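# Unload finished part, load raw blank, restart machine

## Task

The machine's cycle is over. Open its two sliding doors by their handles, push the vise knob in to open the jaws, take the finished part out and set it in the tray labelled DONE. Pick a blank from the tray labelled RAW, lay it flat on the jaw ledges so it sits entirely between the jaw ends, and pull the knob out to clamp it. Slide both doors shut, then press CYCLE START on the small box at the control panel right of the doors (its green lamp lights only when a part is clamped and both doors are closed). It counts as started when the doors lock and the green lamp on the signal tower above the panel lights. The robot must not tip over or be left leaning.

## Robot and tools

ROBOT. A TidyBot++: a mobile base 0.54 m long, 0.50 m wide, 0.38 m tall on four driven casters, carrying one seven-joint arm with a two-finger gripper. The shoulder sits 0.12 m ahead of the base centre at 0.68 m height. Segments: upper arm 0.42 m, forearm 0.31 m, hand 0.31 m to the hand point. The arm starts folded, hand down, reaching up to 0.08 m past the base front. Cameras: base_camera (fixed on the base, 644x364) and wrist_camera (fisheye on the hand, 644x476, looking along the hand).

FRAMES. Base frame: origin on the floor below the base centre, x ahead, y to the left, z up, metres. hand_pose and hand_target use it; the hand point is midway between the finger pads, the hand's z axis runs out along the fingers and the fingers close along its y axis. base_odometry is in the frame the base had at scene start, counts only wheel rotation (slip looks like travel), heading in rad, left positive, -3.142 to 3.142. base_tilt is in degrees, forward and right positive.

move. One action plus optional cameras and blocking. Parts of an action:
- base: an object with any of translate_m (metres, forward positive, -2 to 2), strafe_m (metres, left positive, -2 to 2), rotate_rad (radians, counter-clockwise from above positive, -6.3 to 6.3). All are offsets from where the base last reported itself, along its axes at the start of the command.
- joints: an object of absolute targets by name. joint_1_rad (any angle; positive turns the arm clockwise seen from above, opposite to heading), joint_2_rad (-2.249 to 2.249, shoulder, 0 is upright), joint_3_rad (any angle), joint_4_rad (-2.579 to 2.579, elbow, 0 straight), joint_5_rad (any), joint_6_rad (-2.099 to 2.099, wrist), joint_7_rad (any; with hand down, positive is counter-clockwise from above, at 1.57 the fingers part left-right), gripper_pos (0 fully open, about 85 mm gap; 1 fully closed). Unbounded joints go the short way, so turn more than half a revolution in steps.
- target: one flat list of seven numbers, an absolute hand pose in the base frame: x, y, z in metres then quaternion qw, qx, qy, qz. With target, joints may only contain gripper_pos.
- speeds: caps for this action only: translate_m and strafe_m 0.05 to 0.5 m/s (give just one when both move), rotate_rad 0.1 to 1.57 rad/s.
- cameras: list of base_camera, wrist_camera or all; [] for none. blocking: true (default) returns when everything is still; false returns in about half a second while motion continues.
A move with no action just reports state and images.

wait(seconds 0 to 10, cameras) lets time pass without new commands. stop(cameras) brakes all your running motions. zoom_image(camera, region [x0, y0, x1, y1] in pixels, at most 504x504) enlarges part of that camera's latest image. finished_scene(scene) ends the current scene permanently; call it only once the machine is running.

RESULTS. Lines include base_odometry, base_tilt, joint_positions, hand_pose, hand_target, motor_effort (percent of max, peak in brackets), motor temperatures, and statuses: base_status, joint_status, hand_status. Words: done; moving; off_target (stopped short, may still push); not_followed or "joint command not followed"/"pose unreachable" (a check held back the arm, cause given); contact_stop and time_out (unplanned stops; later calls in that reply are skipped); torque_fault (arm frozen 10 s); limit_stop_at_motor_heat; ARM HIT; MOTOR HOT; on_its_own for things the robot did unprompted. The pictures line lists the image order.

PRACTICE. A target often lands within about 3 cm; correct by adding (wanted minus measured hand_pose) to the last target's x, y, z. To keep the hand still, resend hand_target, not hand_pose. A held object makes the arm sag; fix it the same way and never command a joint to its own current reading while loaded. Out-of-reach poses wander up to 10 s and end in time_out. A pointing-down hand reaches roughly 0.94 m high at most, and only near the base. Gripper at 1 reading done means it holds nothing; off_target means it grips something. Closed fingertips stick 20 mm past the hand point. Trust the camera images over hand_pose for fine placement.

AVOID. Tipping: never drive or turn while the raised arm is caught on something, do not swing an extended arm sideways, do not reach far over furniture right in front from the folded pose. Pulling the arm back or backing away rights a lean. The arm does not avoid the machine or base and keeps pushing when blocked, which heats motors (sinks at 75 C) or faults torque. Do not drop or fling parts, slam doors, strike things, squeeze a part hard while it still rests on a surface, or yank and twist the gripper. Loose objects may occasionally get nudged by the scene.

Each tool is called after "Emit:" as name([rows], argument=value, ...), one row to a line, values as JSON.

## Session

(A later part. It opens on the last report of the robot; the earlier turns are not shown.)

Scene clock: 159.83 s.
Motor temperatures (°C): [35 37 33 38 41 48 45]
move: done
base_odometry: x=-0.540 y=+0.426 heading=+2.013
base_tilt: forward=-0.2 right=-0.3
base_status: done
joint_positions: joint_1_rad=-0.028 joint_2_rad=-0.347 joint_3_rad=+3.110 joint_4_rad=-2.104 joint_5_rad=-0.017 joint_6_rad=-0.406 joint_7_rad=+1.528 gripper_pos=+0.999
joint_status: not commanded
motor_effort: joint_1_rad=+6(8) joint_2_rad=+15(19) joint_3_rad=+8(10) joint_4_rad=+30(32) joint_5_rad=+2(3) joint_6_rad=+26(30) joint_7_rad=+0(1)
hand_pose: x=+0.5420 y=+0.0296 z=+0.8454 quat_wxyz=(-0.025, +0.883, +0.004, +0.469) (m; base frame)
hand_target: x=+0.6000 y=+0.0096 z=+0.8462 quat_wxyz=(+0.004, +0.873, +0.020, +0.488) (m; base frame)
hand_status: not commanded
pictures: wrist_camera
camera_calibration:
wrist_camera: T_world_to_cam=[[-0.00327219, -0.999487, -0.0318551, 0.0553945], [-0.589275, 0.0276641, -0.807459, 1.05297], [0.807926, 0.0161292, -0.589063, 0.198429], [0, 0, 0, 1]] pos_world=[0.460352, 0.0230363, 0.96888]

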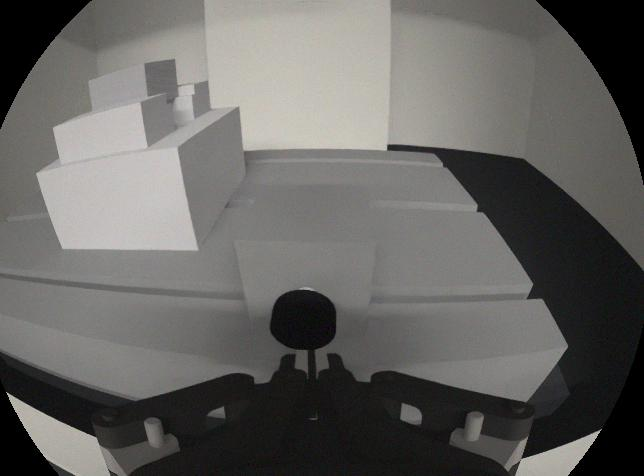

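Emit:
zoom_image(camera="wrist_camera", region=[30, 40, 400, 370])

Scaled by 1.362.

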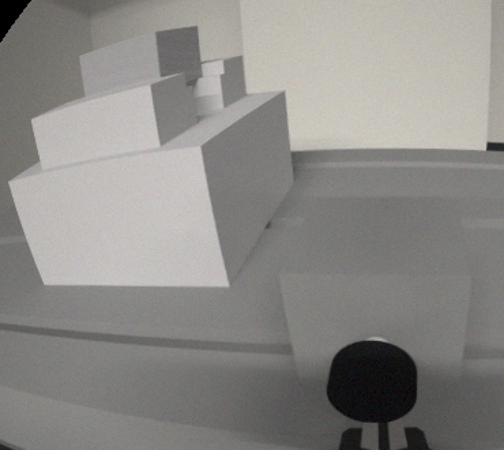

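Emit:
move(base={"translate_m":-0.09}, cameras=[])

Emit:
move(joints={"joint_2_rad":-0.21,"joint_4_rad":-1.99,"joint_6_rad":-0.32}, cameras=["wrist_camera"])

Scene clock: 169.03 s.
Motor temperatures (°C): [35 37 33 38 41 48 45]
move: done
base_odometry: x=-0.501 y=+0.344 heading=+2.013
base_tilt: forward=-0.2 right=-0.3
base_status: done
joint_positions: joint_1_rad=-0.020 joint_2_rad=-0.208 joint_3_rad=+3.116 joint_4_rad=-2.061 joint_5_rad=-0.017 joint_6_rad=-0.314 joint_7_rad=+1.528 gripper_pos=+0.999
joint_status: not commanded
motor_effort: joint_1_rad=+0(5) joint_2_rad=-13(17) joint_3_rad=+1(7) joint_4_rad=+19(28) joint_5_rad=+0(2) joint_6_rad=+7(25) joint_7_rad=+0(1)
hand_pose: x=+0.5906 y=+0.0247 z=+0.8307 quat_wxyz=(-0.024, +0.884, -0.004, +0.467) (m; base frame)
hand_target: x=+0.6000 y=+0.0096 z=+0.8462 quat_wxyz=(+0.004, +0.873, +0.020, +0.488) (m; base frame)
hand_status: not commanded
pictures: none
No camera images: "cameras" was empty.

Scene clock: 169.83 s.
Motor temperatures (°C): [35 37 33 38 41 48 45]
move: done
base_odometry: x=-0.501 y=+0.344 heading=+2.013
base_tilt: forward=-0.1 right=-0.3
base_status: not commanded
joint_positions: joint_1_rad=-0.020 joint_2_rad=-0.208 joint_3_rad=+3.116 joint_4_rad=-2.012 joint_5_rad=-0.017 joint_6_rad=-0.314 joint_7_rad=+1.528 gripper_pos=+0.999
joint_status: all done
motor_effort: joint_1_rad=+0(0) joint_2_rad=-14(15) joint_3_rad=+1(2) joint_4_rad=+19(20) joint_5_rad=+0(0) joint_6_rad=+7(8) joint_7_rad=+0(1)
hand_pose: x=+0.6030 y=+0.0254 z=+0.8589 quat_wxyz=(-0.025, +0.872, -0.004, +0.489) (m; base frame)
hand_target: x=+0.6073 y=+0.0097 z=+0.8708 quat_wxyz=(+0.004, +0.867, +0.020, +0.498) (m; base frame)
hand_status: not commanded
pictures: wrist_camera
camera_calibration:
wrist_camera: T_world_to_cam=[[-0.0159678, -0.999082, -0.0397593, 0.0662576], [-0.551929, 0.0419645, -0.832835, 1.0989], [0.833738, 0.00864573, -0.552092, 0.110049], [0, 0, 0, 1]] pos_world=[0.515823, 0.0191304, 0.978597]

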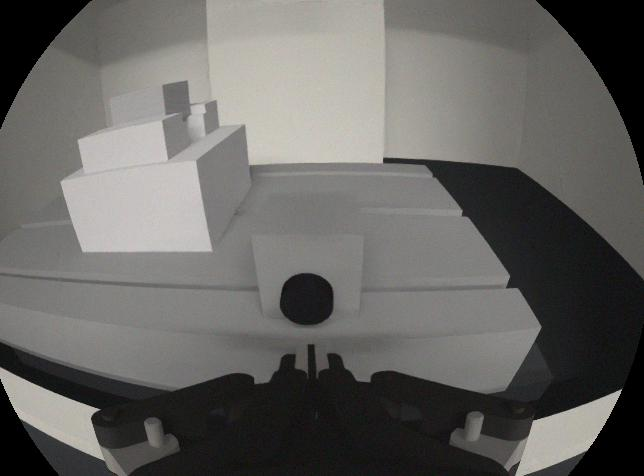

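Emit:
move(base={"translate_m":0.075,"strafe_m":-0.002}, speeds={"translate_m":0.08}, cameras=["wrist_camera"])

Scene clock: 173.57 s.
Motor temperatures (°C): [35 37 33 38 41 48 45]
move: done
base_odometry: x=-0.531 y=+0.412 heading=+2.013
base_tilt: forward=-0.2 right=-0.3
base_status: done
joint_positions: joint_1_rad=-0.022 joint_2_rad=-0.298 joint_3_rad=+3.115 joint_4_rad=-2.043 joint_5_rad=-0.017 joint_6_rad=-0.405 joint_7_rad=+1.528 gripper_pos=+0.999
joint_status: not commanded
motor_effort: joint_1_rad=+5(7) joint_2_rad=+6(15) joint_3_rad=+7(9) joint_4_rad=+29(33) joint_5_rad=+2(3) joint_6_rad=+22(26) joint_7_rad=+0(1)
hand_pose: x=+0.5646 y=+0.0257 z=+0.8593 quat_wxyz=(-0.024, +0.879, -0.002, +0.475) (m; base frame)
hand_target: x=+0.6073 y=+0.0097 z=+0.8708 quat_wxyz=(+0.004, +0.867, +0.020, +0.498) (m; base frame)
hand_status: not commanded
pictures: wrist_camera
camera_calibration:
wrist_camera: T_world_to_cam=[[-0.013355, -0.999274, -0.035689, 0.0610001], [-0.577854, 0.0368415, -0.815308, 1.07776], [0.816031, 0.00973456, -0.577926, 0.174431], [0, 0, 0, 1]] pos_world=[0.481259, 0.0195516, 0.981689]

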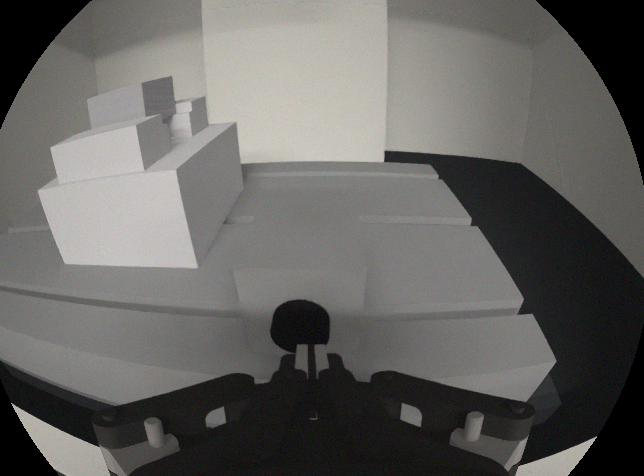

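Emit:
zoom_image(camera="wrist_camera", region=[30, 60, 360, 390])

Scaled by 1.527.

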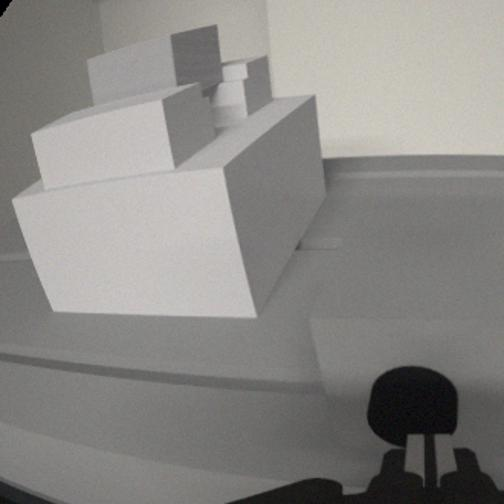

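Emit:
move(base={"translate_m":-0.1}, cameras=[])

Emit:
move(base={"translate_m":0.12}, joints={"joint_2_rad":-0.3,"joint_4_rad":-1.0,"joint_6_rad":-1.9}, cameras=["wrist_camera"])

Emit:
zoom_image(camera="wrist_camera", region=[180, 150, 400, 350])

Scene clock: 183.73 s.
Motor temperatures (°C): [35 37 33 39 41 48 45]
move: done
base_odometry: x=-0.488 y=+0.322 heading=+2.013
base_tilt: forward=-0.2 right=-0.3
base_status: done
joint_positions: joint_1_rad=-0.018 joint_2_rad=-0.212 joint_3_rad=+3.118 joint_4_rad=-2.009 joint_5_rad=-0.017 joint_6_rad=-0.355 joint_7_rad=+1.528 gripper_pos=+0.999
joint_status: not commanded
motor_effort: joint_1_rad=+0(5) joint_2_rad=-14(18) joint_3_rad=+1(7) joint_4_rad=+19(28) joint_5_rad=+0(2) joint_6_rad=+8(22) joint_7_rad=+0(1)
hand_pose: x=+0.5963 y=+0.0237 z=+0.8516 quat_wxyz=(-0.024, +0.880, -0.005, +0.474) (m; base frame)
hand_target: x=+0.6073 y=+0.0097 z=+0.8708 quat_wxyz=(+0.004, +0.867, +0.020, +0.498) (m; base frame)
hand_status: not commanded
pictures: none
No camera images: "cameras" was empty.

Scene clock: 186.50 s.
Motor temperatures (°C): [35 37 33 39 41 48 45]
move: done
base_odometry: x=-0.540 y=+0.431 heading=+2.013
base_tilt: forward=-0.1 right=-0.3
base_status: done
joint_positions: joint_1_rad=-0.016 joint_2_rad=-0.288 joint_3_rad=+3.120 joint_4_rad=-1.028 joint_5_rad=-0.017 joint_6_rad=-1.830 joint_7_rad=+1.528 gripper_pos=+0.999
joint_status: all done
motor_effort: joint_1_rad=+0(4) joint_2_rad=-5(18) joint_3_rad=+1(5) joint_4_rad=+13(28) joint_5_rad=+0(2) joint_6_rad=+4(25) joint_7_rad=+0(1)
hand_pose: x=+0.3794 y=+0.0182 z=+1.0554 quat_wxyz=(-0.015, +0.959, +0.003, +0.281) (m; base frame)
hand_target: x=+0.3575 y=+0.0063 z=+1.0574 quat_wxyz=(+0.003, +0.963, +0.022, +0.267) (m; base frame)
hand_status: not commanded
pictures: wrist_camera
camera_calibration:
wrist_camera: T_world_to_cam=[[-0.0137794, -0.999887, -0.00600401, 0.0269292], [-0.860512, 0.0149163, -0.509211, 0.915435], [0.509243, -0.00185009, -0.860621, 0.853971], [0, 0, 0, 1]] pos_world=[0.353235, 0.0148512, 1.20126]

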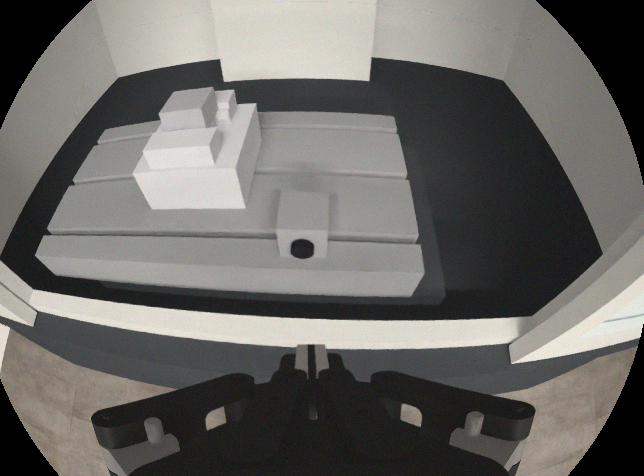

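Scaled by 2.291.

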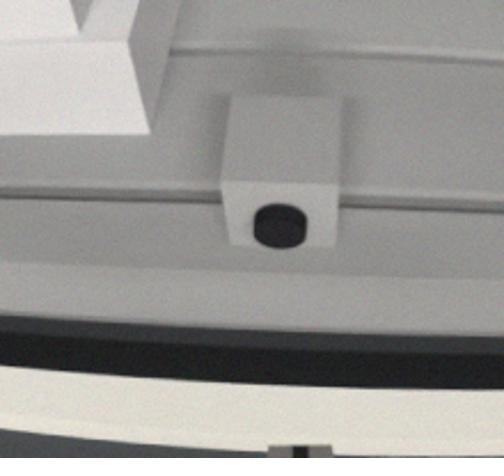

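Emit:
zoom_image(camera="wrist_camera", region=[120, 75, 280, 215])

Scaled by 3.150.

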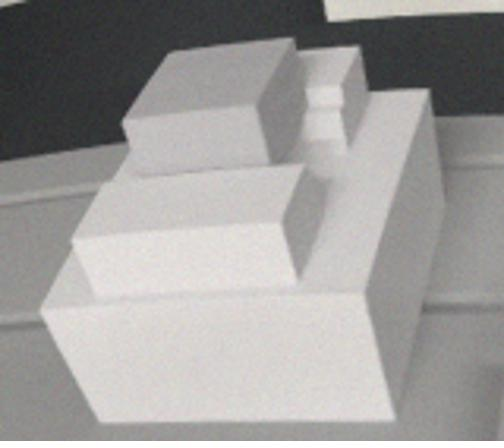

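Emit:
move(base={"translate_m":0.08,"strafe_m":0.174}, joints={"joint_2_rad":0.236,"joint_4_rad":-0.637,"joint_6_rad":-1.6,"gripper_pos":0}, cameras=["wrist_camera"])

Scene clock: 201.13 s.
Motor temperatures (°C): [35 37 33 39 41 48 45]
move: done
base_odometry: x=-0.731 y=+0.429 heading=+2.013
base_tilt: forward=-0.1 right=-0.3
base_status: done
joint_positions: joint_1_rad=-0.016 joint_2_rad=+0.241 joint_3_rad=+3.120 joint_4_rad=-0.667 joint_5_rad=-0.017 joint_6_rad=-1.675 joint_7_rad=+1.528 gripper_pos=+0.000
joint_status: all done
motor_effort: joint_1_rad=+0(2) joint_2_rad=-26(30) joint_3_rad=+1(3) joint_4_rad=+14(16) joint_5_rad=+0(1) joint_6_rad=+4(6) joint_7_rad=+0(1)
hand_pose: x=+0.6315 y=+0.0237 z=+1.0200 quat_wxyz=(-0.021, +0.961, +0.000, +0.275) (m; base frame)
hand_target: x=+0.6511 y=+0.0092 z=+1.0487 quat_wxyz=(+0.001, +0.944, +0.021, +0.328) (m; base frame)
hand_status: not commanded
pictures: wrist_camera
camera_calibration:
wrist_camera: T_world_to_cam=[[-0.0157103, -0.999708, -0.0183537, 0.0494834], [-0.867036, 0.0227631, -0.497726, 1.10648], [0.497998, 0.0080939, -0.86714, 0.708658], [0, 0, 0, 1]] pos_world=[0.607224, 0.0185462, 1.16614]

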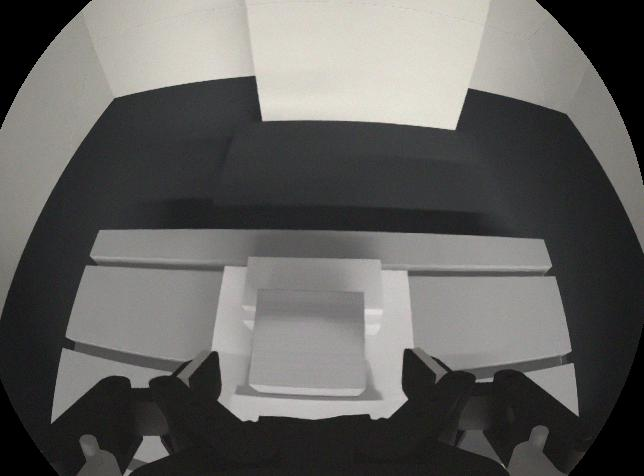

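Emit:
move(joints={"joint_2_rad":0.225,"joint_4_rad":-0.93,"joint_6_rad":-1.37}, cameras=["wrist_camera"])

Scene clock: 209.03 s.
Motor temperatures (°C): [35 37 33 39 41 48 45]
move: done
base_odometry: x=-0.731 y=+0.429 heading=+2.013
base_tilt: forward=-0.1 right=-0.3
base_status: not commanded
joint_positions: joint_1_rad=-0.016 joint_2_rad=+0.240 joint_3_rad=+3.120 joint_4_rad=-0.908 joint_5_rad=-0.017 joint_6_rad=-1.448 joint_7_rad=+1.528 gripper_pos=+0.000
joint_status: all done
motor_effort: joint_1_rad=+0(0) joint_2_rad=-28(30) joint_3_rad=+1(1) joint_4_rad=+17(18) joint_5_rad=+0(0) joint_6_rad=+4(5) joint_7_rad=-1(1)
hand_pose: x=+0.6665 y=+0.0254 z=+0.9538 quat_wxyz=(-0.021, +0.963, -0.002, +0.269) (m; base frame)
hand_target: x=+0.6803 y=+0.0099 z=+0.9650 quat_wxyz=(+0.001, +0.953, +0.021, +0.303) (m; base frame)
hand_status: not commanded
pictures: wrist_camera
camera_calibration:
wrist_camera: T_world_to_cam=[[-0.0190903, -0.999626, -0.0195797, 0.0538739], [-0.873199, 0.026208, -0.486658, 1.0973], [0.486989, 0.00780649, -0.873373, 0.647035], [0, 0, 0, 1]] pos_world=[0.644087, 0.0200447, 1.10017]

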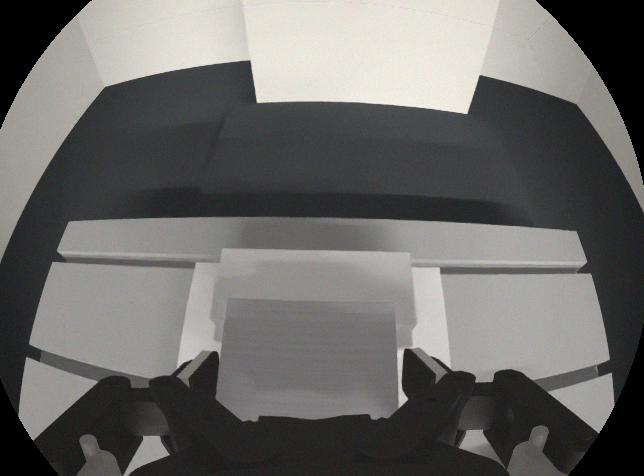

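Emit:
move(joints={"gripper_pos":0.5}, cameras=["wrist_camera"])

Scene clock: 212.80 s.
Motor temperatures (°C): [35 37 33 39 41 48 45]
move: off_target
base_odometry: x=-0.731 y=+0.429 heading=+2.013
base_tilt: forward=-0.1 right=-0.3
base_status: not commanded
joint_positions: joint_1_rad=-0.015 joint_2_rad=+0.225 joint_3_rad=+3.120 joint_4_rad=-0.914 joint_5_rad=-0.016 joint_6_rad=-1.434 joint_7_rad=+1.531 gripper_pos=+0.280
joint_status: gripper_pos off_target (ended at +0.280, target +0.500)
motor_effort: joint_1_rad=+0(4) joint_2_rad=-27(30) joint_3_rad=+1(3) joint_4_rad=+17(20) joint_5_rad=+0(3) joint_6_rad=+5(6) joint_7_rad=+0(1)
hand_pose: x=+0.6651 y=+0.0246 z=+0.9615 quat_wxyz=(-0.021, +0.960, -0.001, +0.280) (m; base frame)
hand_target: x=+0.6803 y=+0.0099 z=+0.9650 quat_wxyz=(+0.001, +0.953, +0.021, +0.303) (m; base frame)
hand_status: not commanded
pictures: wrist_camera
camera_calibration:
wrist_camera: T_world_to_cam=[[-0.017872, -0.999672, -0.0183302, 0.0512322], [-0.861947, 0.0246951, -0.506397, 1.11133], [0.506684, 0.00674932, -0.862106, 0.630566], [0, 0, 0, 1]] pos_world=[0.639327, 0.019515, 1.10733]

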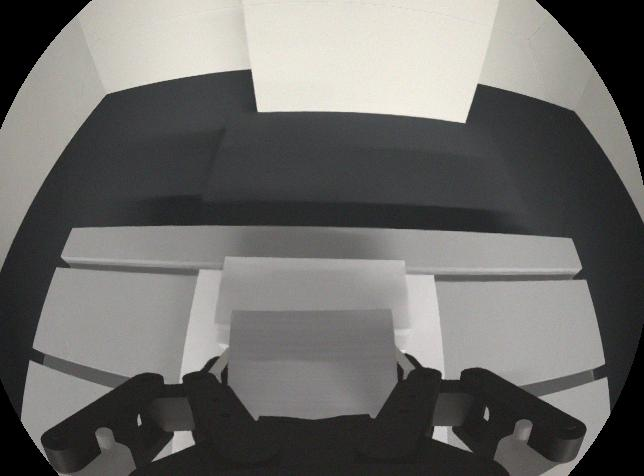

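Emit:
move(joints={"joint_2_rad":0.287,"joint_4_rad":-0.665,"joint_6_rad":-1.53}, cameras=["wrist_camera"])

Scene clock: 219.33 s.
Motor temperatures (°C): [35 38 33 39 41 48 45]
move: off_target
base_odometry: x=-0.731 y=+0.429 heading=+2.013
base_tilt: forward=-0.1 right=-0.3
base_status: not commanded
joint_positions: joint_1_rad=-0.015 joint_2_rad=+0.298 joint_3_rad=+3.120 joint_4_rad=-0.707 joint_5_rad=-0.016 joint_6_rad=-1.543 joint_7_rad=+1.534 gripper_pos=+0.280
joint_status: joint_4_rad off_target (ended at -0.707, target -0.665); the others done
motor_effort: joint_1_rad=+0(3) joint_2_rad=-33(34) joint_3_rad=+1(3) joint_4_rad=+20(26) joint_5_rad=+0(3) joint_6_rad=+6(18) joint_7_rad=+0(1)
hand_pose: x=+0.6811 y=+0.0243 z=+0.9950 quat_wxyz=(-0.021, +0.956, +0.001, +0.292) (m; base frame)
hand_target: x=+0.6848 y=+0.0096 z=+1.0217 quat_wxyz=(+0.001, +0.946, +0.021, +0.324) (m; base frame)
hand_status: not commanded
pictures: wrist_camera
camera_calibration:
wrist_camera: T_world_to_cam=[[-0.0142482, -0.999721, -0.0188459, 0.0499128], [-0.848956, 0.0220529, -0.528003, 1.15484], [0.528271, 0.00847624, -0.849033, 0.62362], [0, 0, 0, 1]] pos_world=[0.651676, 0.0191454, 1.14017]

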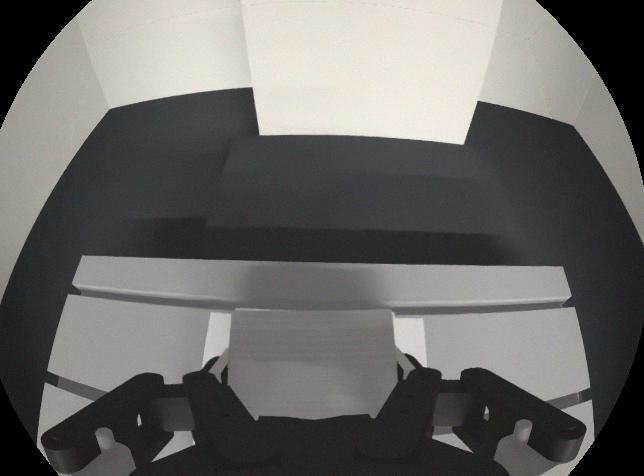

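Emit:
move(joints={"joint_2_rad":0.2,"joint_4_rad":-0.6,"joint_6_rad":-1.68}, cameras=["wrist_camera"])

Scene clock: 222.17 s.
Motor temperatures (°C): [35 38 33 39 41 48 45]
move: off_target
base_odometry: x=-0.731 y=+0.429 heading=+2.013
base_tilt: forward=-0.1 right=-0.3
base_status: not commanded
joint_positions: joint_1_rad=-0.015 joint_2_rad=+0.223 joint_3_rad=+3.120 joint_4_rad=-0.641 joint_5_rad=-0.016 joint_6_rad=-1.636 joint_7_rad=+1.534 gripper_pos=+0.280
joint_status: joint_4_rad off_target (ended at -0.641, target -0.600); the others done
motor_effort: joint_1_rad=+0(0) joint_2_rad=-29(37) joint_3_rad=+1(1) joint_4_rad=+17(20) joint_5_rad=+0(0) joint_6_rad=+7(8) joint_7_rad=+0(1)
hand_pose: x=+0.6368 y=+0.0232 z=+1.0470 quat_wxyz=(-0.021, +0.949, +0.002, +0.315) (m; base frame)
hand_target: x=+0.6192 y=+0.0088 z=+1.0676 quat_wxyz=(+0.001, +0.946, +0.021, +0.325) (m; base frame)
hand_status: not commanded
pictures: wrist_camera
camera_calibration:
wrist_camera: T_world_to_cam=[[-0.0120315, -0.999751, -0.0187898, 0.0476505], [-0.822809, 0.0205764, -0.567945, 1.16994], [0.56819, 0.0086272, -0.822852, 0.638352], [0, 0, 0, 1]] pos_world=[0.600503, 0.0180584, 1.19062]

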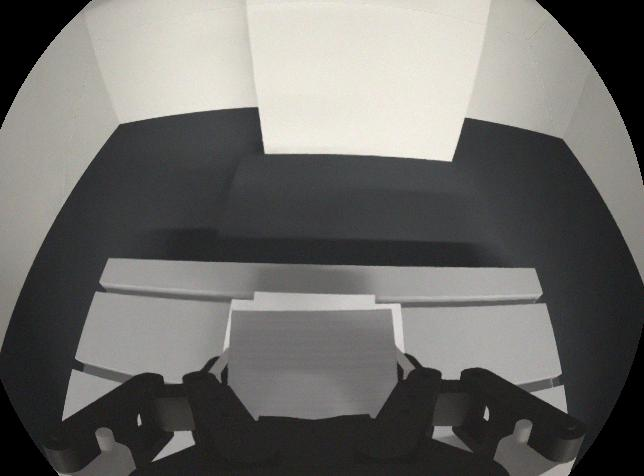

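Emit:
move(base={"translate_m":-0.55}, cameras=[])

Emit:
move(base={"rotate_rad":3.1416}, joints={"joint_2_rad":-0.1,"joint_4_rad":-0.9,"joint_6_rad":-1.70}, speeds={"rotate_rad":0.9})

Scene clock: 236.47 s.
Motor temperatures (°C): [35 38 33 39 41 48 45]
move: done
base_odometry: x=-0.496 y=-0.069 heading=+2.013
base_tilt: forward=-0.1 right=-0.3
base_status: done
joint_positions: joint_1_rad=-0.015 joint_2_rad=+0.216 joint_3_rad=+3.120 joint_4_rad=-0.640 joint_5_rad=-0.016 joint_6_rad=-1.640 joint_7_rad=+1.534 gripper_pos=+0.280
joint_status: not commanded
motor_effort: joint_1_rad=+0(1) joint_2_rad=-29(33) joint_3_rad=+1(1) joint_4_rad=+17(19) joint_5_rad=+0(0) joint_6_rad=+7(8) joint_7_rad=+0(1)
hand_pose: x=+0.6331 y=+0.0231 z=+1.0505 quat_wxyz=(-0.021, +0.948, +0.002, +0.317) (m; base frame)
hand_target: x=+0.6192 y=+0.0088 z=+1.0676 quat_wxyz=(+0.001, +0.946, +0.021, +0.325) (m; base frame)
hand_status: not commanded
pictures: none
No camera images: "cameras" was empty.

Scene clock: 240.80 s.
Motor temperatures (°C): [35 38 33 39 41 48 45]
move: done
base_odometry: x=-0.496 y=-0.069 heading=-1.129
base_tilt: forward=-0.1 right=-0.3
base_status: done
joint_positions: joint_1_rad=-0.009 joint_2_rad=-0.078 joint_3_rad=+3.121 joint_4_rad=-0.894 joint_5_rad=-0.016 joint_6_rad=-1.651 joint_7_rad=+1.534 gripper_pos=+0.280
joint_status: all done
motor_effort: joint_1_rad=+0(3) joint_2_rad=-16(31) joint_3_rad=+1(3) joint_4_rad=+17(19) joint_5_rad=+0(2) joint_6_rad=+8(8) joint_7_rad=+0(1)
hand_pose: x=+0.5089 y=+0.0184 z=+1.0738 quat_wxyz=(-0.017, +0.944, +0.000, +0.331) (m; base frame)
hand_target: x=+0.4886 y=+0.0079 z=+1.0701 quat_wxyz=(+0.002, +0.949, +0.022, +0.315) (m; base frame)
hand_status: not commanded
pictures: base_camera, wrist_camera
camera_calibration:
wrist_camera: T_world_to_cam=[[-0.0177199, -0.999747, -0.0138723, 0.0394722], [-0.803249, 0.0224962, -0.595218, 1.0993], [0.595379, 0.00059571, -0.803445, 0.698511], [0, 0, 0, 1]] pos_world=[0.467833, 0.0143159, 1.21609]

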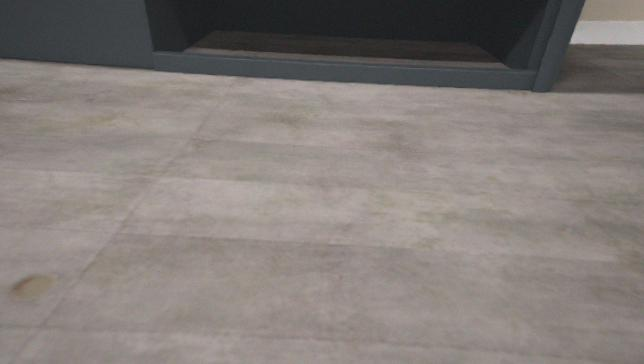

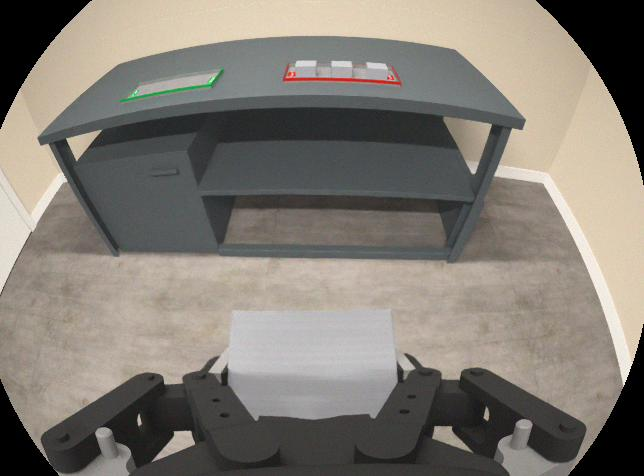

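Emit:
move(base={"translate_m":0.8,"strafe_m":0.53})

Scene clock: 252.67 s.
Motor temperatures (°C): [35 38 33 39 41 48 45]
move: done
base_odometry: x=+0.326 y=-0.565 heading=-1.128
base_tilt: forward=-0.1 right=-0.3
base_status: done
joint_positions: joint_1_rad=-0.009 joint_2_rad=-0.080 joint_3_rad=+3.121 joint_4_rad=-0.896 joint_5_rad=-0.016 joint_6_rad=-1.655 joint_7_rad=+1.534 gripper_pos=+0.280
joint_status: not commanded
motor_effort: joint_1_rad=+0(2) joint_2_rad=-16(20) joint_3_rad=+1(3) joint_4_rad=+17(18) joint_5_rad=+0(1) joint_6_rad=+8(8) joint_7_rad=+0(1)
hand_pose: x=+0.5072 y=+0.0184 z=+1.0725 quat_wxyz=(-0.017, +0.944, +0.000, +0.328) (m; base frame)
hand_target: x=+0.4886 y=+0.0079 z=+1.0701 quat_wxyz=(+0.002, +0.949, +0.022, +0.315) (m; base frame)
hand_status: not commanded
pictures: base_camera, wrist_camera
camera_calibration:
wrist_camera: T_world_to_cam=[[-0.0178223, -0.99975, -0.013509, 0.0390117], [-0.80628, 0.0223607, -0.591112, 1.09431], [0.591266, 0.000357043, -0.806477, 0.703903], [0, 0, 0, 1]] pos_world=[0.466823, 0.0142811, 1.21507]

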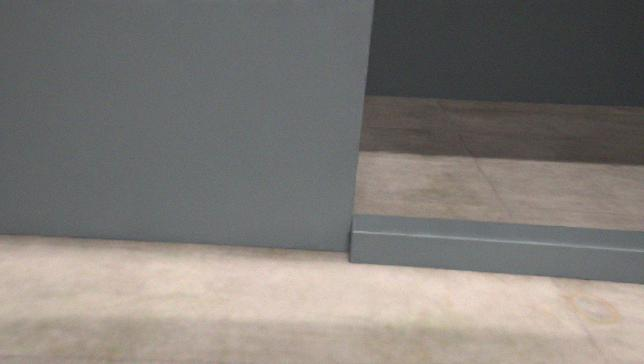

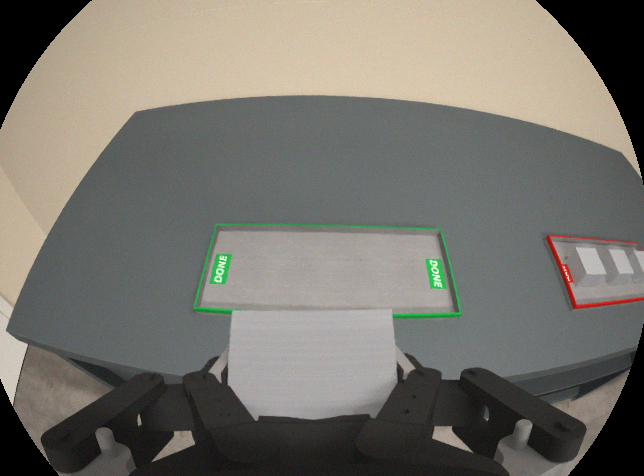

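Emit:
zoom_image(camera="wrist_camera", region=[540, 220, 644, 320])

Scaled by 4.846.

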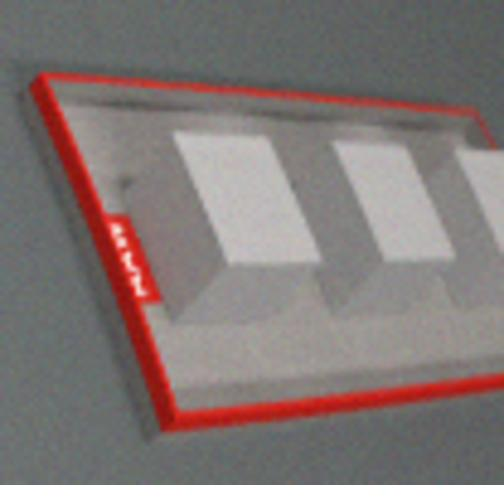

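Emit:
move(base={"translate_m":0.06}, joints={"joint_2_rad":0.21,"joint_4_rad":-1.275,"joint_6_rad":-1.02}, cameras=["wrist_camera"])

Scene clock: 264.87 s.
Motor temperatures (°C): [35 38 33 39 41 48 45]
move: done
base_odometry: x=+0.352 y=-0.619 heading=-1.128
base_tilt: forward=-0.1 right=-0.4
base_status: done
joint_positions: joint_1_rad=-0.009 joint_2_rad=+0.234 joint_3_rad=+3.121 joint_4_rad=-1.270 joint_5_rad=-0.015 joint_6_rad=-1.110 joint_7_rad=+1.534 gripper_pos=+0.282
joint_status: all done
motor_effort: joint_1_rad=+0(1) joint_2_rad=-33(38) joint_3_rad=+1(2) joint_4_rad=+21(24) joint_5_rad=+0(2) joint_6_rad=+5(9) joint_7_rad=+0(1)
hand_pose: x=+0.6864 y=+0.0214 z=+0.8433 quat_wxyz=(-0.018, +0.965, -0.006, +0.260) (m; base frame)
hand_target: x=+0.7048 y=+0.0106 z=+0.8700 quat_wxyz=(+0.001, +0.950, +0.021, +0.313) (m; base frame)
hand_status: not commanded
pictures: wrist_camera
camera_calibration:
wrist_camera: T_world_to_cam=[[-0.0277357, -0.999498, -0.0153397, 0.0505216], [-0.881837, 0.0316914, -0.470488, 1.05318], [0.470738, 0.000477834, -0.882273, 0.559653], [0, 0, 0, 1]] pos_world=[0.666686, 0.016852, 0.990052]

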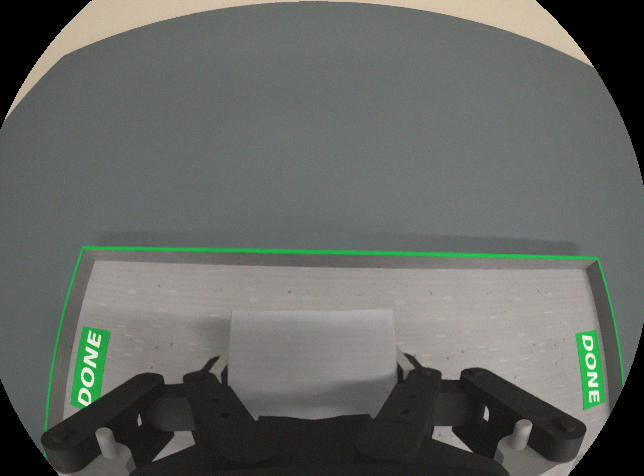

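Emit:
move(joints={"joint_4_rad":-1.315,"joint_6_rad":-0.94}, cameras=["wrist_camera"])

Scene clock: 269.07 s.
Motor temperatures (°C): [35 38 33 39 41 48 45]
move: done
base_odometry: x=+0.352 y=-0.619 heading=-1.128
base_tilt: forward=-0.2 right=-0.3
base_status: not commanded
joint_positions: joint_1_rad=-0.009 joint_2_rad=+0.232 joint_3_rad=+3.121 joint_4_rad=-1.305 joint_5_rad=-0.015 joint_6_rad=-1.024 joint_7_rad=+1.534 gripper_pos=+0.282
joint_status: all done
motor_effort: joint_1_rad=+0(0) joint_2_rad=-32(34) joint_3_rad=+1(1) joint_4_rad=+21(22) joint_5_rad=+0(1) joint_6_rad=+6(7) joint_7_rad=+0(1)
hand_pose: x=+0.7002 y=+0.0217 z=+0.8422 quat_wxyz=(-0.019, +0.958, -0.006, +0.286) (m; base frame)
hand_target: x=+0.7155 y=+0.0108 z=+0.8650 quat_wxyz=(+0.001, +0.943, +0.021, +0.332) (m; base frame)
hand_status: not commanded
pictures: wrist_camera
camera_calibration:
wrist_camera: T_world_to_cam=[[-0.028388, -0.999427, -0.0184514, 0.0541876], [-0.855094, 0.03384, -0.517367, 1.08556], [0.517695, 0.00109067, -0.855565, 0.496847], [0, 0, 0, 1]] pos_world=[0.67258, 0.0168793, 0.987718]

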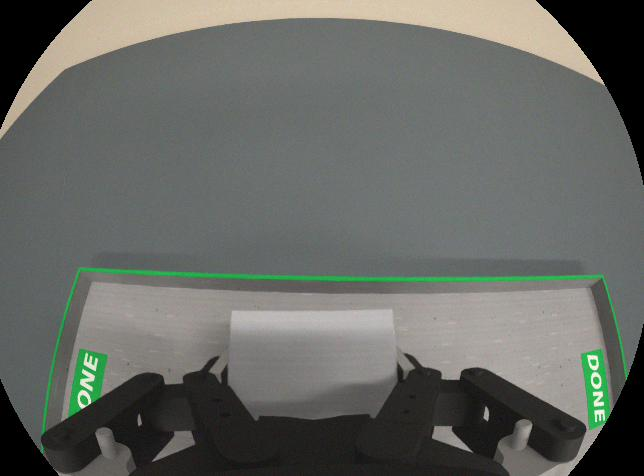

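Emit:
move(joints={"joint_4_rad":-1.36,"joint_6_rad":-0.905}, cameras=[])

Emit:
move(joints={"joint_4_rad":-1.40,"joint_6_rad":-0.865}, cameras=["wrist_camera"])

Scene clock: 272.67 s.
Motor temperatures (°C): [35 38 33 39 41 48 45]
move: done
base_odometry: x=+0.352 y=-0.619 heading=-1.128
base_tilt: forward=-0.1 right=-0.3
base_status: not commanded
joint_positions: joint_1_rad=-0.009 joint_2_rad=+0.217 joint_3_rad=+3.121 joint_4_rad=-1.335 joint_5_rad=-0.015 joint_6_rad=-0.986 joint_7_rad=+1.534 gripper_pos=+0.282
joint_status: all done
motor_effort: joint_1_rad=-1(1) joint_2_rad=-27(32) joint_3_rad=+0(1) joint_4_rad=+18(20) joint_5_rad=-1(1) joint_6_rad=+6(7) joint_7_rad=+0(1)
hand_pose: x=+0.7001 y=+0.0216 z=+0.8425 quat_wxyz=(-0.019, +0.955, -0.006, +0.297) (m; base frame)
hand_target: x=+0.7133 y=+0.0108 z=+0.8490 quat_wxyz=(+0.001, +0.945, +0.021, +0.327) (m; base frame)
hand_status: not commanded
pictures: none
No camera images: "cameras" was empty.

Scene clock: 273.37 s.
Motor temperatures (°C): [35 38 33 39 41 48 45]
move: done
base_odometry: x=+0.352 y=-0.619 heading=-1.128
base_tilt: forward=-0.1 right=-0.3
base_status: not commanded
joint_positions: joint_1_rad=-0.009 joint_2_rad=+0.202 joint_3_rad=+3.121 joint_4_rad=-1.367 joint_5_rad=-0.015 joint_6_rad=-0.945 joint_7_rad=+1.534 gripper_pos=+0.282
joint_status: all done
motor_effort: joint_1_rad=-1(2) joint_2_rad=-22(26) joint_3_rad=+0(1) joint_4_rad=+17(18) joint_5_rad=-1(2) joint_6_rad=+5(7) joint_7_rad=-1(1)
hand_pose: x=+0.6998 y=+0.0216 z=+0.8430 quat_wxyz=(-0.019, +0.951, -0.006, +0.308) (m; base frame)
hand_target: x=+0.7131 y=+0.0108 z=+0.8364 quat_wxyz=(+0.001, +0.945, +0.021, +0.327) (m; base frame)
hand_status: not commanded
pictures: wrist_camera
camera_calibration:
wrist_camera: T_world_to_cam=[[-0.0287583, -0.999375, -0.0205437, 0.0561638], [-0.830254, 0.0353265, -0.556265, 1.101], [0.556643, 0.00105925, -0.830751, 0.449562], [0, 0, 0, 1]] pos_world=[0.665479, 0.0167581, 0.987075]

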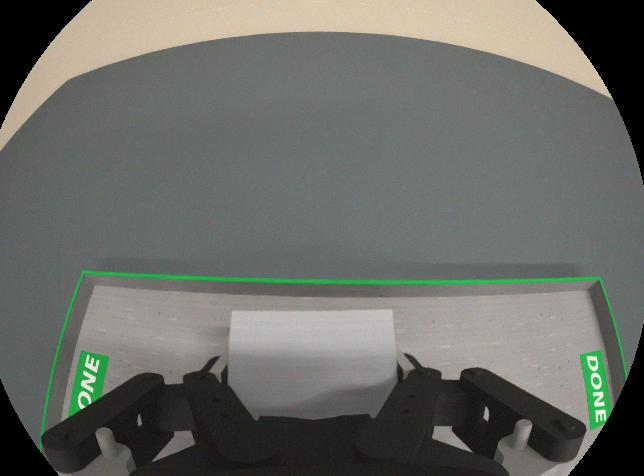

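Emit:
move(joints={"joint_4_rad":-1.37,"joint_6_rad":-0.93}, cameras=[])

Emit:
move(joints={"gripper_pos":0}, cameras=["wrist_camera"])

Scene clock: 279.13 s.
Motor temperatures (°C): [35 38 33 38 41 48 45]
move: done
base_odometry: x=+0.352 y=-0.619 heading=-1.128
base_tilt: forward=-0.1 right=-0.3
base_status: not commanded
joint_positions: joint_1_rad=-0.009 joint_2_rad=+0.201 joint_3_rad=+3.121 joint_4_rad=-1.366 joint_5_rad=-0.015 joint_6_rad=-0.946 joint_7_rad=+1.534 gripper_pos=+0.282
joint_status: all done
motor_effort: joint_1_rad=-1(2) joint_2_rad=-26(26) joint_3_rad=+0(0) joint_4_rad=+18(18) joint_5_rad=-1(1) joint_6_rad=+5(7) joint_7_rad=+0(1)
hand_pose: x=+0.6997 y=+0.0216 z=+0.8432 quat_wxyz=(-0.019, +0.951, -0.006, +0.308) (m; base frame)
hand_target: x=+0.7046 y=+0.0106 z=+0.8392 quat_wxyz=(+0.001, +0.950, +0.021, +0.311) (m; base frame)
hand_status: not commanded
pictures: none
No camera images: "cameras" was empty.

Scene clock: 279.97 s.
Motor temperatures (°C): [35 38 33 38 41 48 45]
move: done
base_odometry: x=+0.352 y=-0.619 heading=-1.128
base_tilt: forward=-0.1 right=-0.3
base_status: not commanded
joint_positions: joint_1_rad=-0.009 joint_2_rad=+0.204 joint_3_rad=+3.121 joint_4_rad=-1.366 joint_5_rad=-0.015 joint_6_rad=-0.946 joint_7_rad=+1.534 gripper_pos=+0.000
joint_status: all done
motor_effort: joint_1_rad=+0(2) joint_2_rad=-29(29) joint_3_rad=+1(1) joint_4_rad=+19(20) joint_5_rad=+0(1) joint_6_rad=+5(6) joint_7_rad=+1(1)
hand_pose: x=+0.7002 y=+0.0216 z=+0.8417 quat_wxyz=(-0.019, +0.951, -0.006, +0.307) (m; base frame)
hand_target: x=+0.7046 y=+0.0106 z=+0.8392 quat_wxyz=(+0.001, +0.950, +0.021, +0.311) (m; base frame)
hand_status: not commanded
pictures: wrist_camera
camera_calibration:
wrist_camera: T_world_to_cam=[[-0.0288022, -0.999378, -0.0203712, 0.0560197], [-0.831802, 0.0352644, -0.553951, 1.09967], [0.554325, 0.000989799, -0.8323, 0.451179], [0, 0, 0, 1]] pos_world=[0.66622, 0.0167591, 0.98582]

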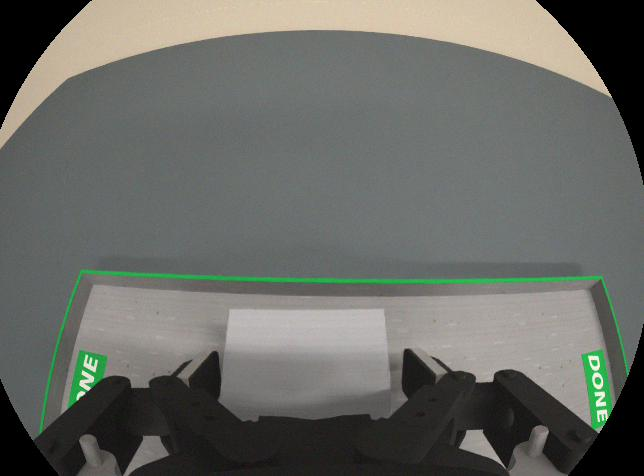

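Emit:
move(joints={"joint_2_rad":0.2,"joint_4_rad":-0.95,"joint_6_rad":-1.4}, cameras=[])

Emit:
move(base={"strafe_m":-0.65}, joints={"joint_2_rad":0,"joint_4_rad":-0.95,"joint_6_rad":-1.65})

Scene clock: 284.23 s.
Motor temperatures (°C): [35 38 33 38 41 48 45]
move: done
base_odometry: x=+0.352 y=-0.619 heading=-1.128
base_tilt: forward=-0.1 right=-0.3
base_status: not commanded
joint_positions: joint_1_rad=-0.009 joint_2_rad=+0.204 joint_3_rad=+3.121 joint_4_rad=-0.979 joint_5_rad=-0.015 joint_6_rad=-1.331 joint_7_rad=+1.534 gripper_pos=+0.000
joint_status: all done
motor_effort: joint_1_rad=+0(0) joint_2_rad=-26(30) joint_3_rad=+1(1) joint_4_rad=+17(20) joint_5_rad=+0(0) joint_6_rad=+4(6) joint_7_rad=+0(1)
hand_pose: x=+0.6775 y=+0.0212 z=+0.9610 quat_wxyz=(-0.020, +0.951, -0.004, +0.308) (m; base frame)
hand_target: x=+0.6629 y=+0.0097 z=+0.9642 quat_wxyz=(+0.001, +0.956, +0.022, +0.292) (m; base frame)
hand_status: not commanded
pictures: none
No camera images: "cameras" was empty.

Scene clock: 286.77 s.
Motor temperatures (°C): [35 38 33 39 41 48 45]
move: done
base_odometry: x=-0.236 y=-0.898 heading=-1.128
base_tilt: forward=-0.1 right=-0.3
base_status: done
joint_positions: joint_1_rad=-0.009 joint_2_rad=-0.003 joint_3_rad=+3.121 joint_4_rad=-0.971 joint_5_rad=-0.015 joint_6_rad=-1.582 joint_7_rad=+1.534 gripper_pos=+0.000
joint_status: all done
motor_effort: joint_1_rad=+0(2) joint_2_rad=-17(30) joint_3_rad=+1(2) joint_4_rad=+15(18) joint_5_rad=+0(1) joint_6_rad=+4(6) joint_7_rad=+0(1)
hand_pose: x=+0.5498 y=+0.0190 z=+1.0224 quat_wxyz=(-0.017, +0.957, -0.001, +0.291) (m; base frame)
hand_target: x=+0.5350 y=+0.0083 z=+1.0187 quat_wxyz=(+0.002, +0.963, +0.022, +0.268) (m; base frame)
hand_status: not commanded
pictures: base_camera, wrist_camera
camera_calibration:
wrist_camera: T_world_to_cam=[[-0.0196365, -0.99974, -0.0115573, 0.0387139], [-0.850079, 0.0227795, -0.526162, 1.05665], [0.526288, -0.000507294, -0.850306, 0.718819], [0, 0, 0, 1]] pos_world=[0.520692, 0.0149985, 1.16763]

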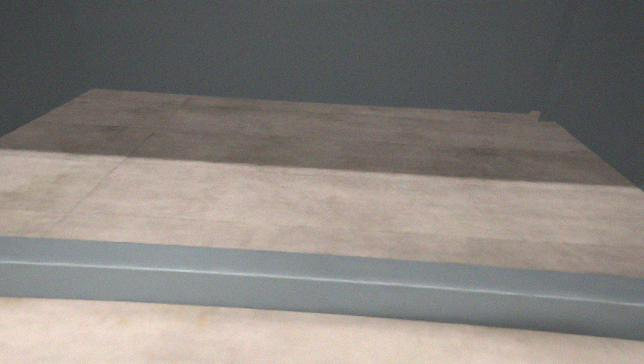

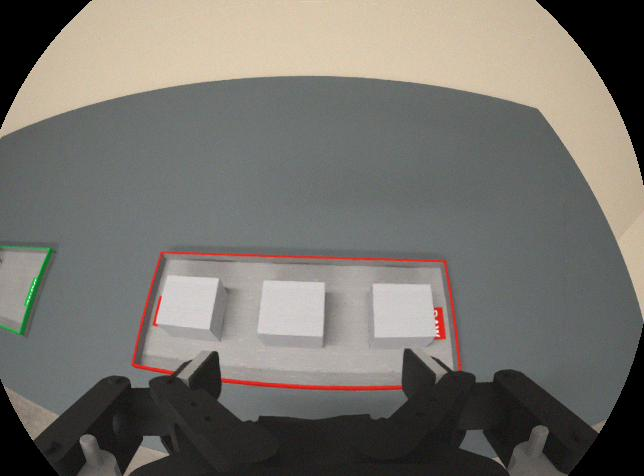

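Emit:
move(base={"translate_m":-0.045,"strafe_m":0.016}, joints={"joint_2_rad":0.2,"joint_4_rad":-1.15,"joint_6_rad":-1.15,"gripper_pos":0.12}, cameras=["wrist_camera"])

Scene clock: 296.33 s.
Motor temperatures (°C): [35 38 33 39 41 48 45]
move: done
base_odometry: x=-0.241 y=-0.850 heading=-1.128
base_tilt: forward=-0.1 right=-0.3
base_status: done
joint_positions: joint_1_rad=-0.009 joint_2_rad=+0.210 joint_3_rad=+3.121 joint_4_rad=-1.136 joint_5_rad=-0.015 joint_6_rad=-1.225 joint_7_rad=+1.534 gripper_pos=+0.120
joint_status: all done
motor_effort: joint_1_rad=+0(1) joint_2_rad=-28(33) joint_3_rad=+1(2) joint_4_rad=+18(20) joint_5_rad=+0(0) joint_6_rad=+4(6) joint_7_rad=+0(1)
hand_pose: x=+0.6805 y=+0.0214 z=+0.9014 quat_wxyz=(-0.019, +0.960, -0.005, +0.281) (m; base frame)
hand_target: x=+0.6954 y=+0.0104 z=+0.9137 quat_wxyz=(+0.001, +0.949, +0.021, +0.315) (m; base frame)
hand_status: not commanded
pictures: wrist_camera
camera_calibration:
wrist_camera: T_world_to_cam=[[-0.0253073, -0.999537, -0.0169081, 0.050981], [-0.861077, 0.0303876, -0.507566, 1.09465], [0.507845, 0.00171408, -0.861447, 0.569706], [0, 0, 0, 1]] pos_world=[0.654547, 0.016717, 1.04724]

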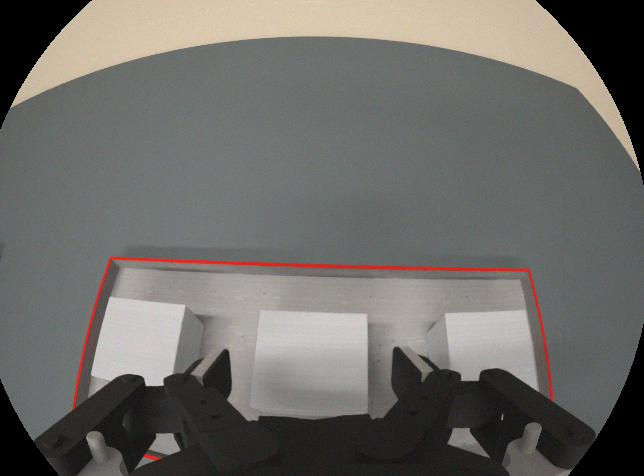

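Emit:
move(joints={"joint_2_rad":0.2,"joint_4_rad":-1.37,"joint_6_rad":-0.87}, cameras=["wrist_camera"])

Scene clock: 300.40 s.
Motor temperatures (°C): [35 38 33 38 41 48 45]
move: done
base_odometry: x=-0.241 y=-0.850 heading=-1.128
base_tilt: forward=-0.1 right=-0.3
base_status: not commanded
joint_positions: joint_1_rad=-0.009 joint_2_rad=+0.210 joint_3_rad=+3.121 joint_4_rad=-1.348 joint_5_rad=-0.015 joint_6_rad=-0.947 joint_7_rad=+1.534 gripper_pos=+0.120
joint_status: all done
motor_effort: joint_1_rad=+0(1) joint_2_rad=-29(31) joint_3_rad=+1(1) joint_4_rad=+18(20) joint_5_rad=+0(0) joint_6_rad=+4(6) joint_7_rad=+0(1)
hand_pose: x=+0.7054 y=+0.0218 z=+0.8471 quat_wxyz=(-0.020, +0.950, -0.006, +0.312) (m; base frame)
hand_target: x=+0.7177 y=+0.0108 z=+0.8567 quat_wxyz=(+0.001, +0.939, +0.021, +0.344) (m; base frame)
hand_status: not commanded
pictures: wrist_camera
camera_calibration:
wrist_camera: T_world_to_cam=[[-0.0285367, -0.999369, -0.0211417, 0.0568987], [-0.825436, 0.0354884, -0.56338, 1.11051], [0.563775, 0.00137412, -0.825928, 0.44073], [0, 0, 0, 1]] pos_world=[0.669803, 0.016847, 0.990851]

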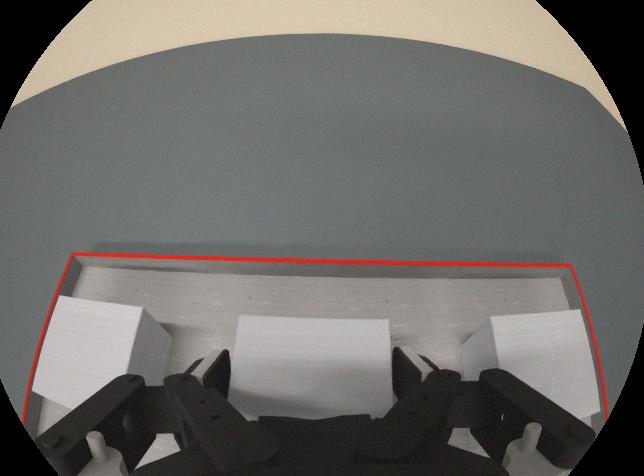

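Emit:
move(joints={"gripper_pos":0.5}, cameras=["wrist_camera"])

Emit:
move(joints={"joint_2_rad":0.2,"joint_4_rad":-1.0,"joint_6_rad":-1.3}, cameras=["wrist_camera"])

Scene clock: 303.50 s.
Motor temperatures (°C): [35 38 33 38 41 48 45]
move: off_target
base_odometry: x=-0.241 y=-0.850 heading=-1.128
base_tilt: forward=-0.2 right=-0.3
base_status: not commanded
joint_positions: joint_1_rad=-0.009 joint_2_rad=+0.208 joint_3_rad=+3.121 joint_4_rad=-1.349 joint_5_rad=-0.015 joint_6_rad=-0.943 joint_7_rad=+1.534 gripper_pos=+0.286
joint_status: gripper_pos off_target (ended at +0.286, target +0.500)
motor_effort: joint_1_rad=+0(1) joint_2_rad=-28(29) joint_3_rad=+1(1) joint_4_rad=+19(21) joint_5_rad=+0(1) joint_6_rad=+5(7) joint_7_rad=+0(1)
hand_pose: x=+0.7060 y=+0.0217 z=+0.8485 quat_wxyz=(-0.020, +0.949, -0.006, +0.315) (m; base frame)
hand_target: x=+0.7177 y=+0.0108 z=+0.8567 quat_wxyz=(+0.001, +0.939, +0.021, +0.344) (m; base frame)
hand_status: not commanded
pictures: wrist_camera
camera_calibration:
wrist_camera: T_world_to_cam=[[-0.0284597, -0.999371, -0.0211797, 0.0568874], [-0.822647, 0.0354529, -0.567446, 1.11327], [0.56784, 0.00127412, -0.823138, 0.436272], [0, 0, 0, 1]] pos_world=[0.669717, 0.0168269, 0.992039]

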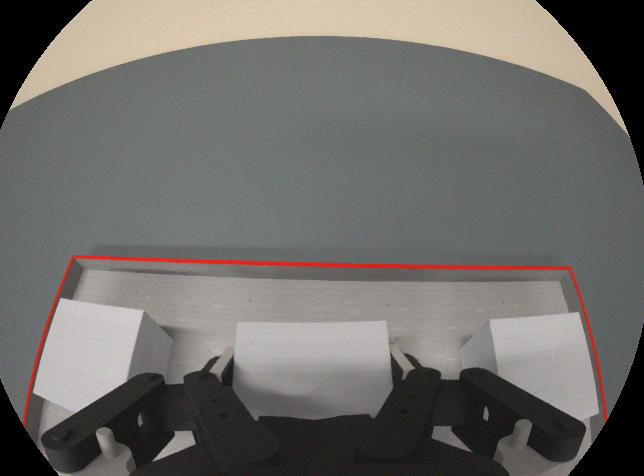

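Scene clock: 305.03 s.
Motor temperatures (°C): [35 38 33 39 41 48 45]
move: off_target
base_odometry: x=-0.241 y=-0.850 heading=-1.128
base_tilt: forward=-0.1 right=-0.3
base_status: not commanded
joint_positions: joint_1_rad=-0.009 joint_2_rad=+0.227 joint_3_rad=+3.121 joint_4_rad=-1.048 joint_5_rad=-0.015 joint_6_rad=-1.245 joint_7_rad=+1.534 gripper_pos=+0.286
joint_status: joint_4_rad off_target (ended at -1.048, target -1.000); the others done
motor_effort: joint_1_rad=+0(0) joint_2_rad=-32(37) joint_3_rad=+1(1) joint_4_rad=+21(24) joint_5_rad=+0(0) joint_6_rad=+7(9) joint_7_rad=-1(1)
hand_pose: x=+0.6949 y=+0.0216 z=+0.9305 quat_wxyz=(-0.020, +0.952, -0.004, +0.305) (m; base frame)
hand_target: x=+0.6817 y=+0.0101 z=+0.9587 quat_wxyz=(+0.001, +0.949, +0.021, +0.315) (m; base frame)
hand_status: not commanded
pictures: wrist_camera
camera_calibration:
wrist_camera: T_world_to_cam=[[-0.0243723, -0.999508, -0.019742, 0.0539752], [-0.833844, 0.0312182, -0.551117, 1.14339], [0.551462, 0.00302976, -0.834194, 0.531745], [0, 0, 0, 1]] pos_world=[0.661489, 0.016643, 1.07479]

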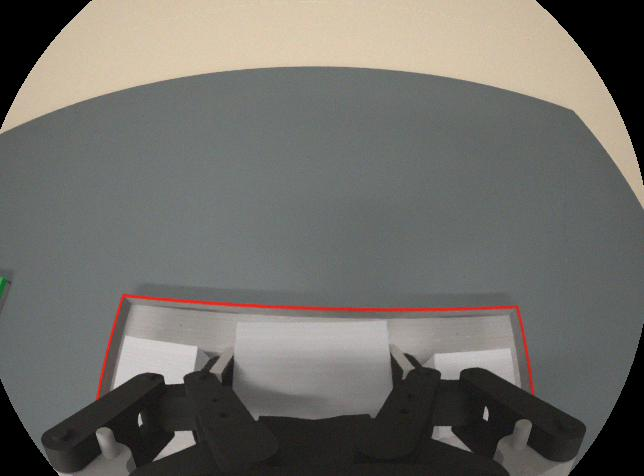

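Emit:
move(base={"translate_m":-0.6}, joints={"joint_2_rad":0.05,"joint_4_rad":-0.75,"joint_6_rad":-1.70}, cameras=[])

Emit:
move(base={"rotate_rad":3.1416}, joints={"joint_2_rad":0.2,"joint_4_rad":-0.6,"joint_6_rad":-1.68}, speeds={"rotate_rad":0.9}, cameras=["wrist_camera"])

Scene clock: 318.93 s.
Motor temperatures (°C): [35 38 33 39 41 48 45]
move: off_target
base_odometry: x=-0.498 y=-0.308 heading=-1.128
base_tilt: forward=-0.1 right=-0.3
base_status: done
joint_positions: joint_1_rad=-0.009 joint_2_rad=+0.071 joint_3_rad=+3.121 joint_4_rad=-0.789 joint_5_rad=-0.015 joint_6_rad=-1.653 joint_7_rad=+1.534 gripper_pos=+0.286
joint_status: joint_4_rad off_target (ended at -0.789, target -0.750); the others done
motor_effort: joint_1_rad=+0(2) joint_2_rad=-23(38) joint_3_rad=+1(1) joint_4_rad=+17(23) joint_5_rad=+0(1) joint_6_rad=+7(8) joint_7_rad=+0(1)
hand_pose: x=+0.5695 y=+0.0189 z=+1.0549 quat_wxyz=(-0.018, +0.951, -0.001, +0.309) (m; base frame)
hand_target: x=+0.5517 y=+0.0084 z=+1.0717 quat_wxyz=(+0.002, +0.949, +0.022, +0.315) (m; base frame)
hand_status: not commanded
pictures: none
No camera images: "cameras" was empty.

Scene clock: 323.33 s.
Motor temperatures (°C): [35 39 33 39 41 48 45]
move: off_target
base_odometry: x=-0.498 y=-0.308 heading=+2.014
base_tilt: forward=-0.2 right=-0.3
base_status: done
joint_positions: joint_1_rad=-0.011 joint_2_rad=+0.234 joint_3_rad=+3.122 joint_4_rad=-0.646 joint_5_rad=-0.015 joint_6_rad=-1.653 joint_7_rad=+1.534 gripper_pos=+0.286
joint_status: joint_4_rad off_target (ended at -0.646, target -0.600); the others done
motor_effort: joint_1_rad=+0(3) joint_2_rad=-29(34) joint_3_rad=+1(3) joint_4_rad=+18(19) joint_5_rad=+0(2) joint_6_rad=+7(8) joint_7_rad=+0(1)
hand_pose: x=+0.6362 y=+0.0201 z=+1.0360 quat_wxyz=(-0.019, +0.954, -0.001, +0.299) (m; base frame)
hand_target: x=+0.6192 y=+0.0088 z=+1.0676 quat_wxyz=(+0.001, +0.946, +0.021, +0.325) (m; base frame)
hand_status: not commanded
pictures: wrist_camera
camera_calibration:
wrist_camera: T_world_to_cam=[[-0.018133, -0.999705, -0.0161484, 0.0454906], [-0.841208, 0.0239837, -0.54018, 1.14609], [0.540408, 0.0037891, -0.841395, 0.666618], [0, 0, 0, 1]] pos_world=[0.604675, 0.0154639, 1.18072]

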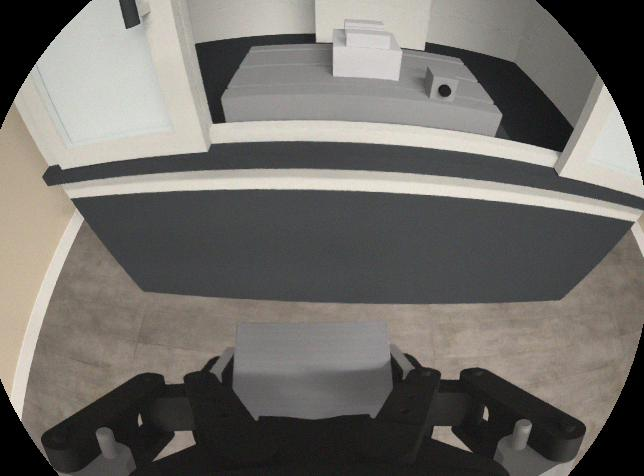

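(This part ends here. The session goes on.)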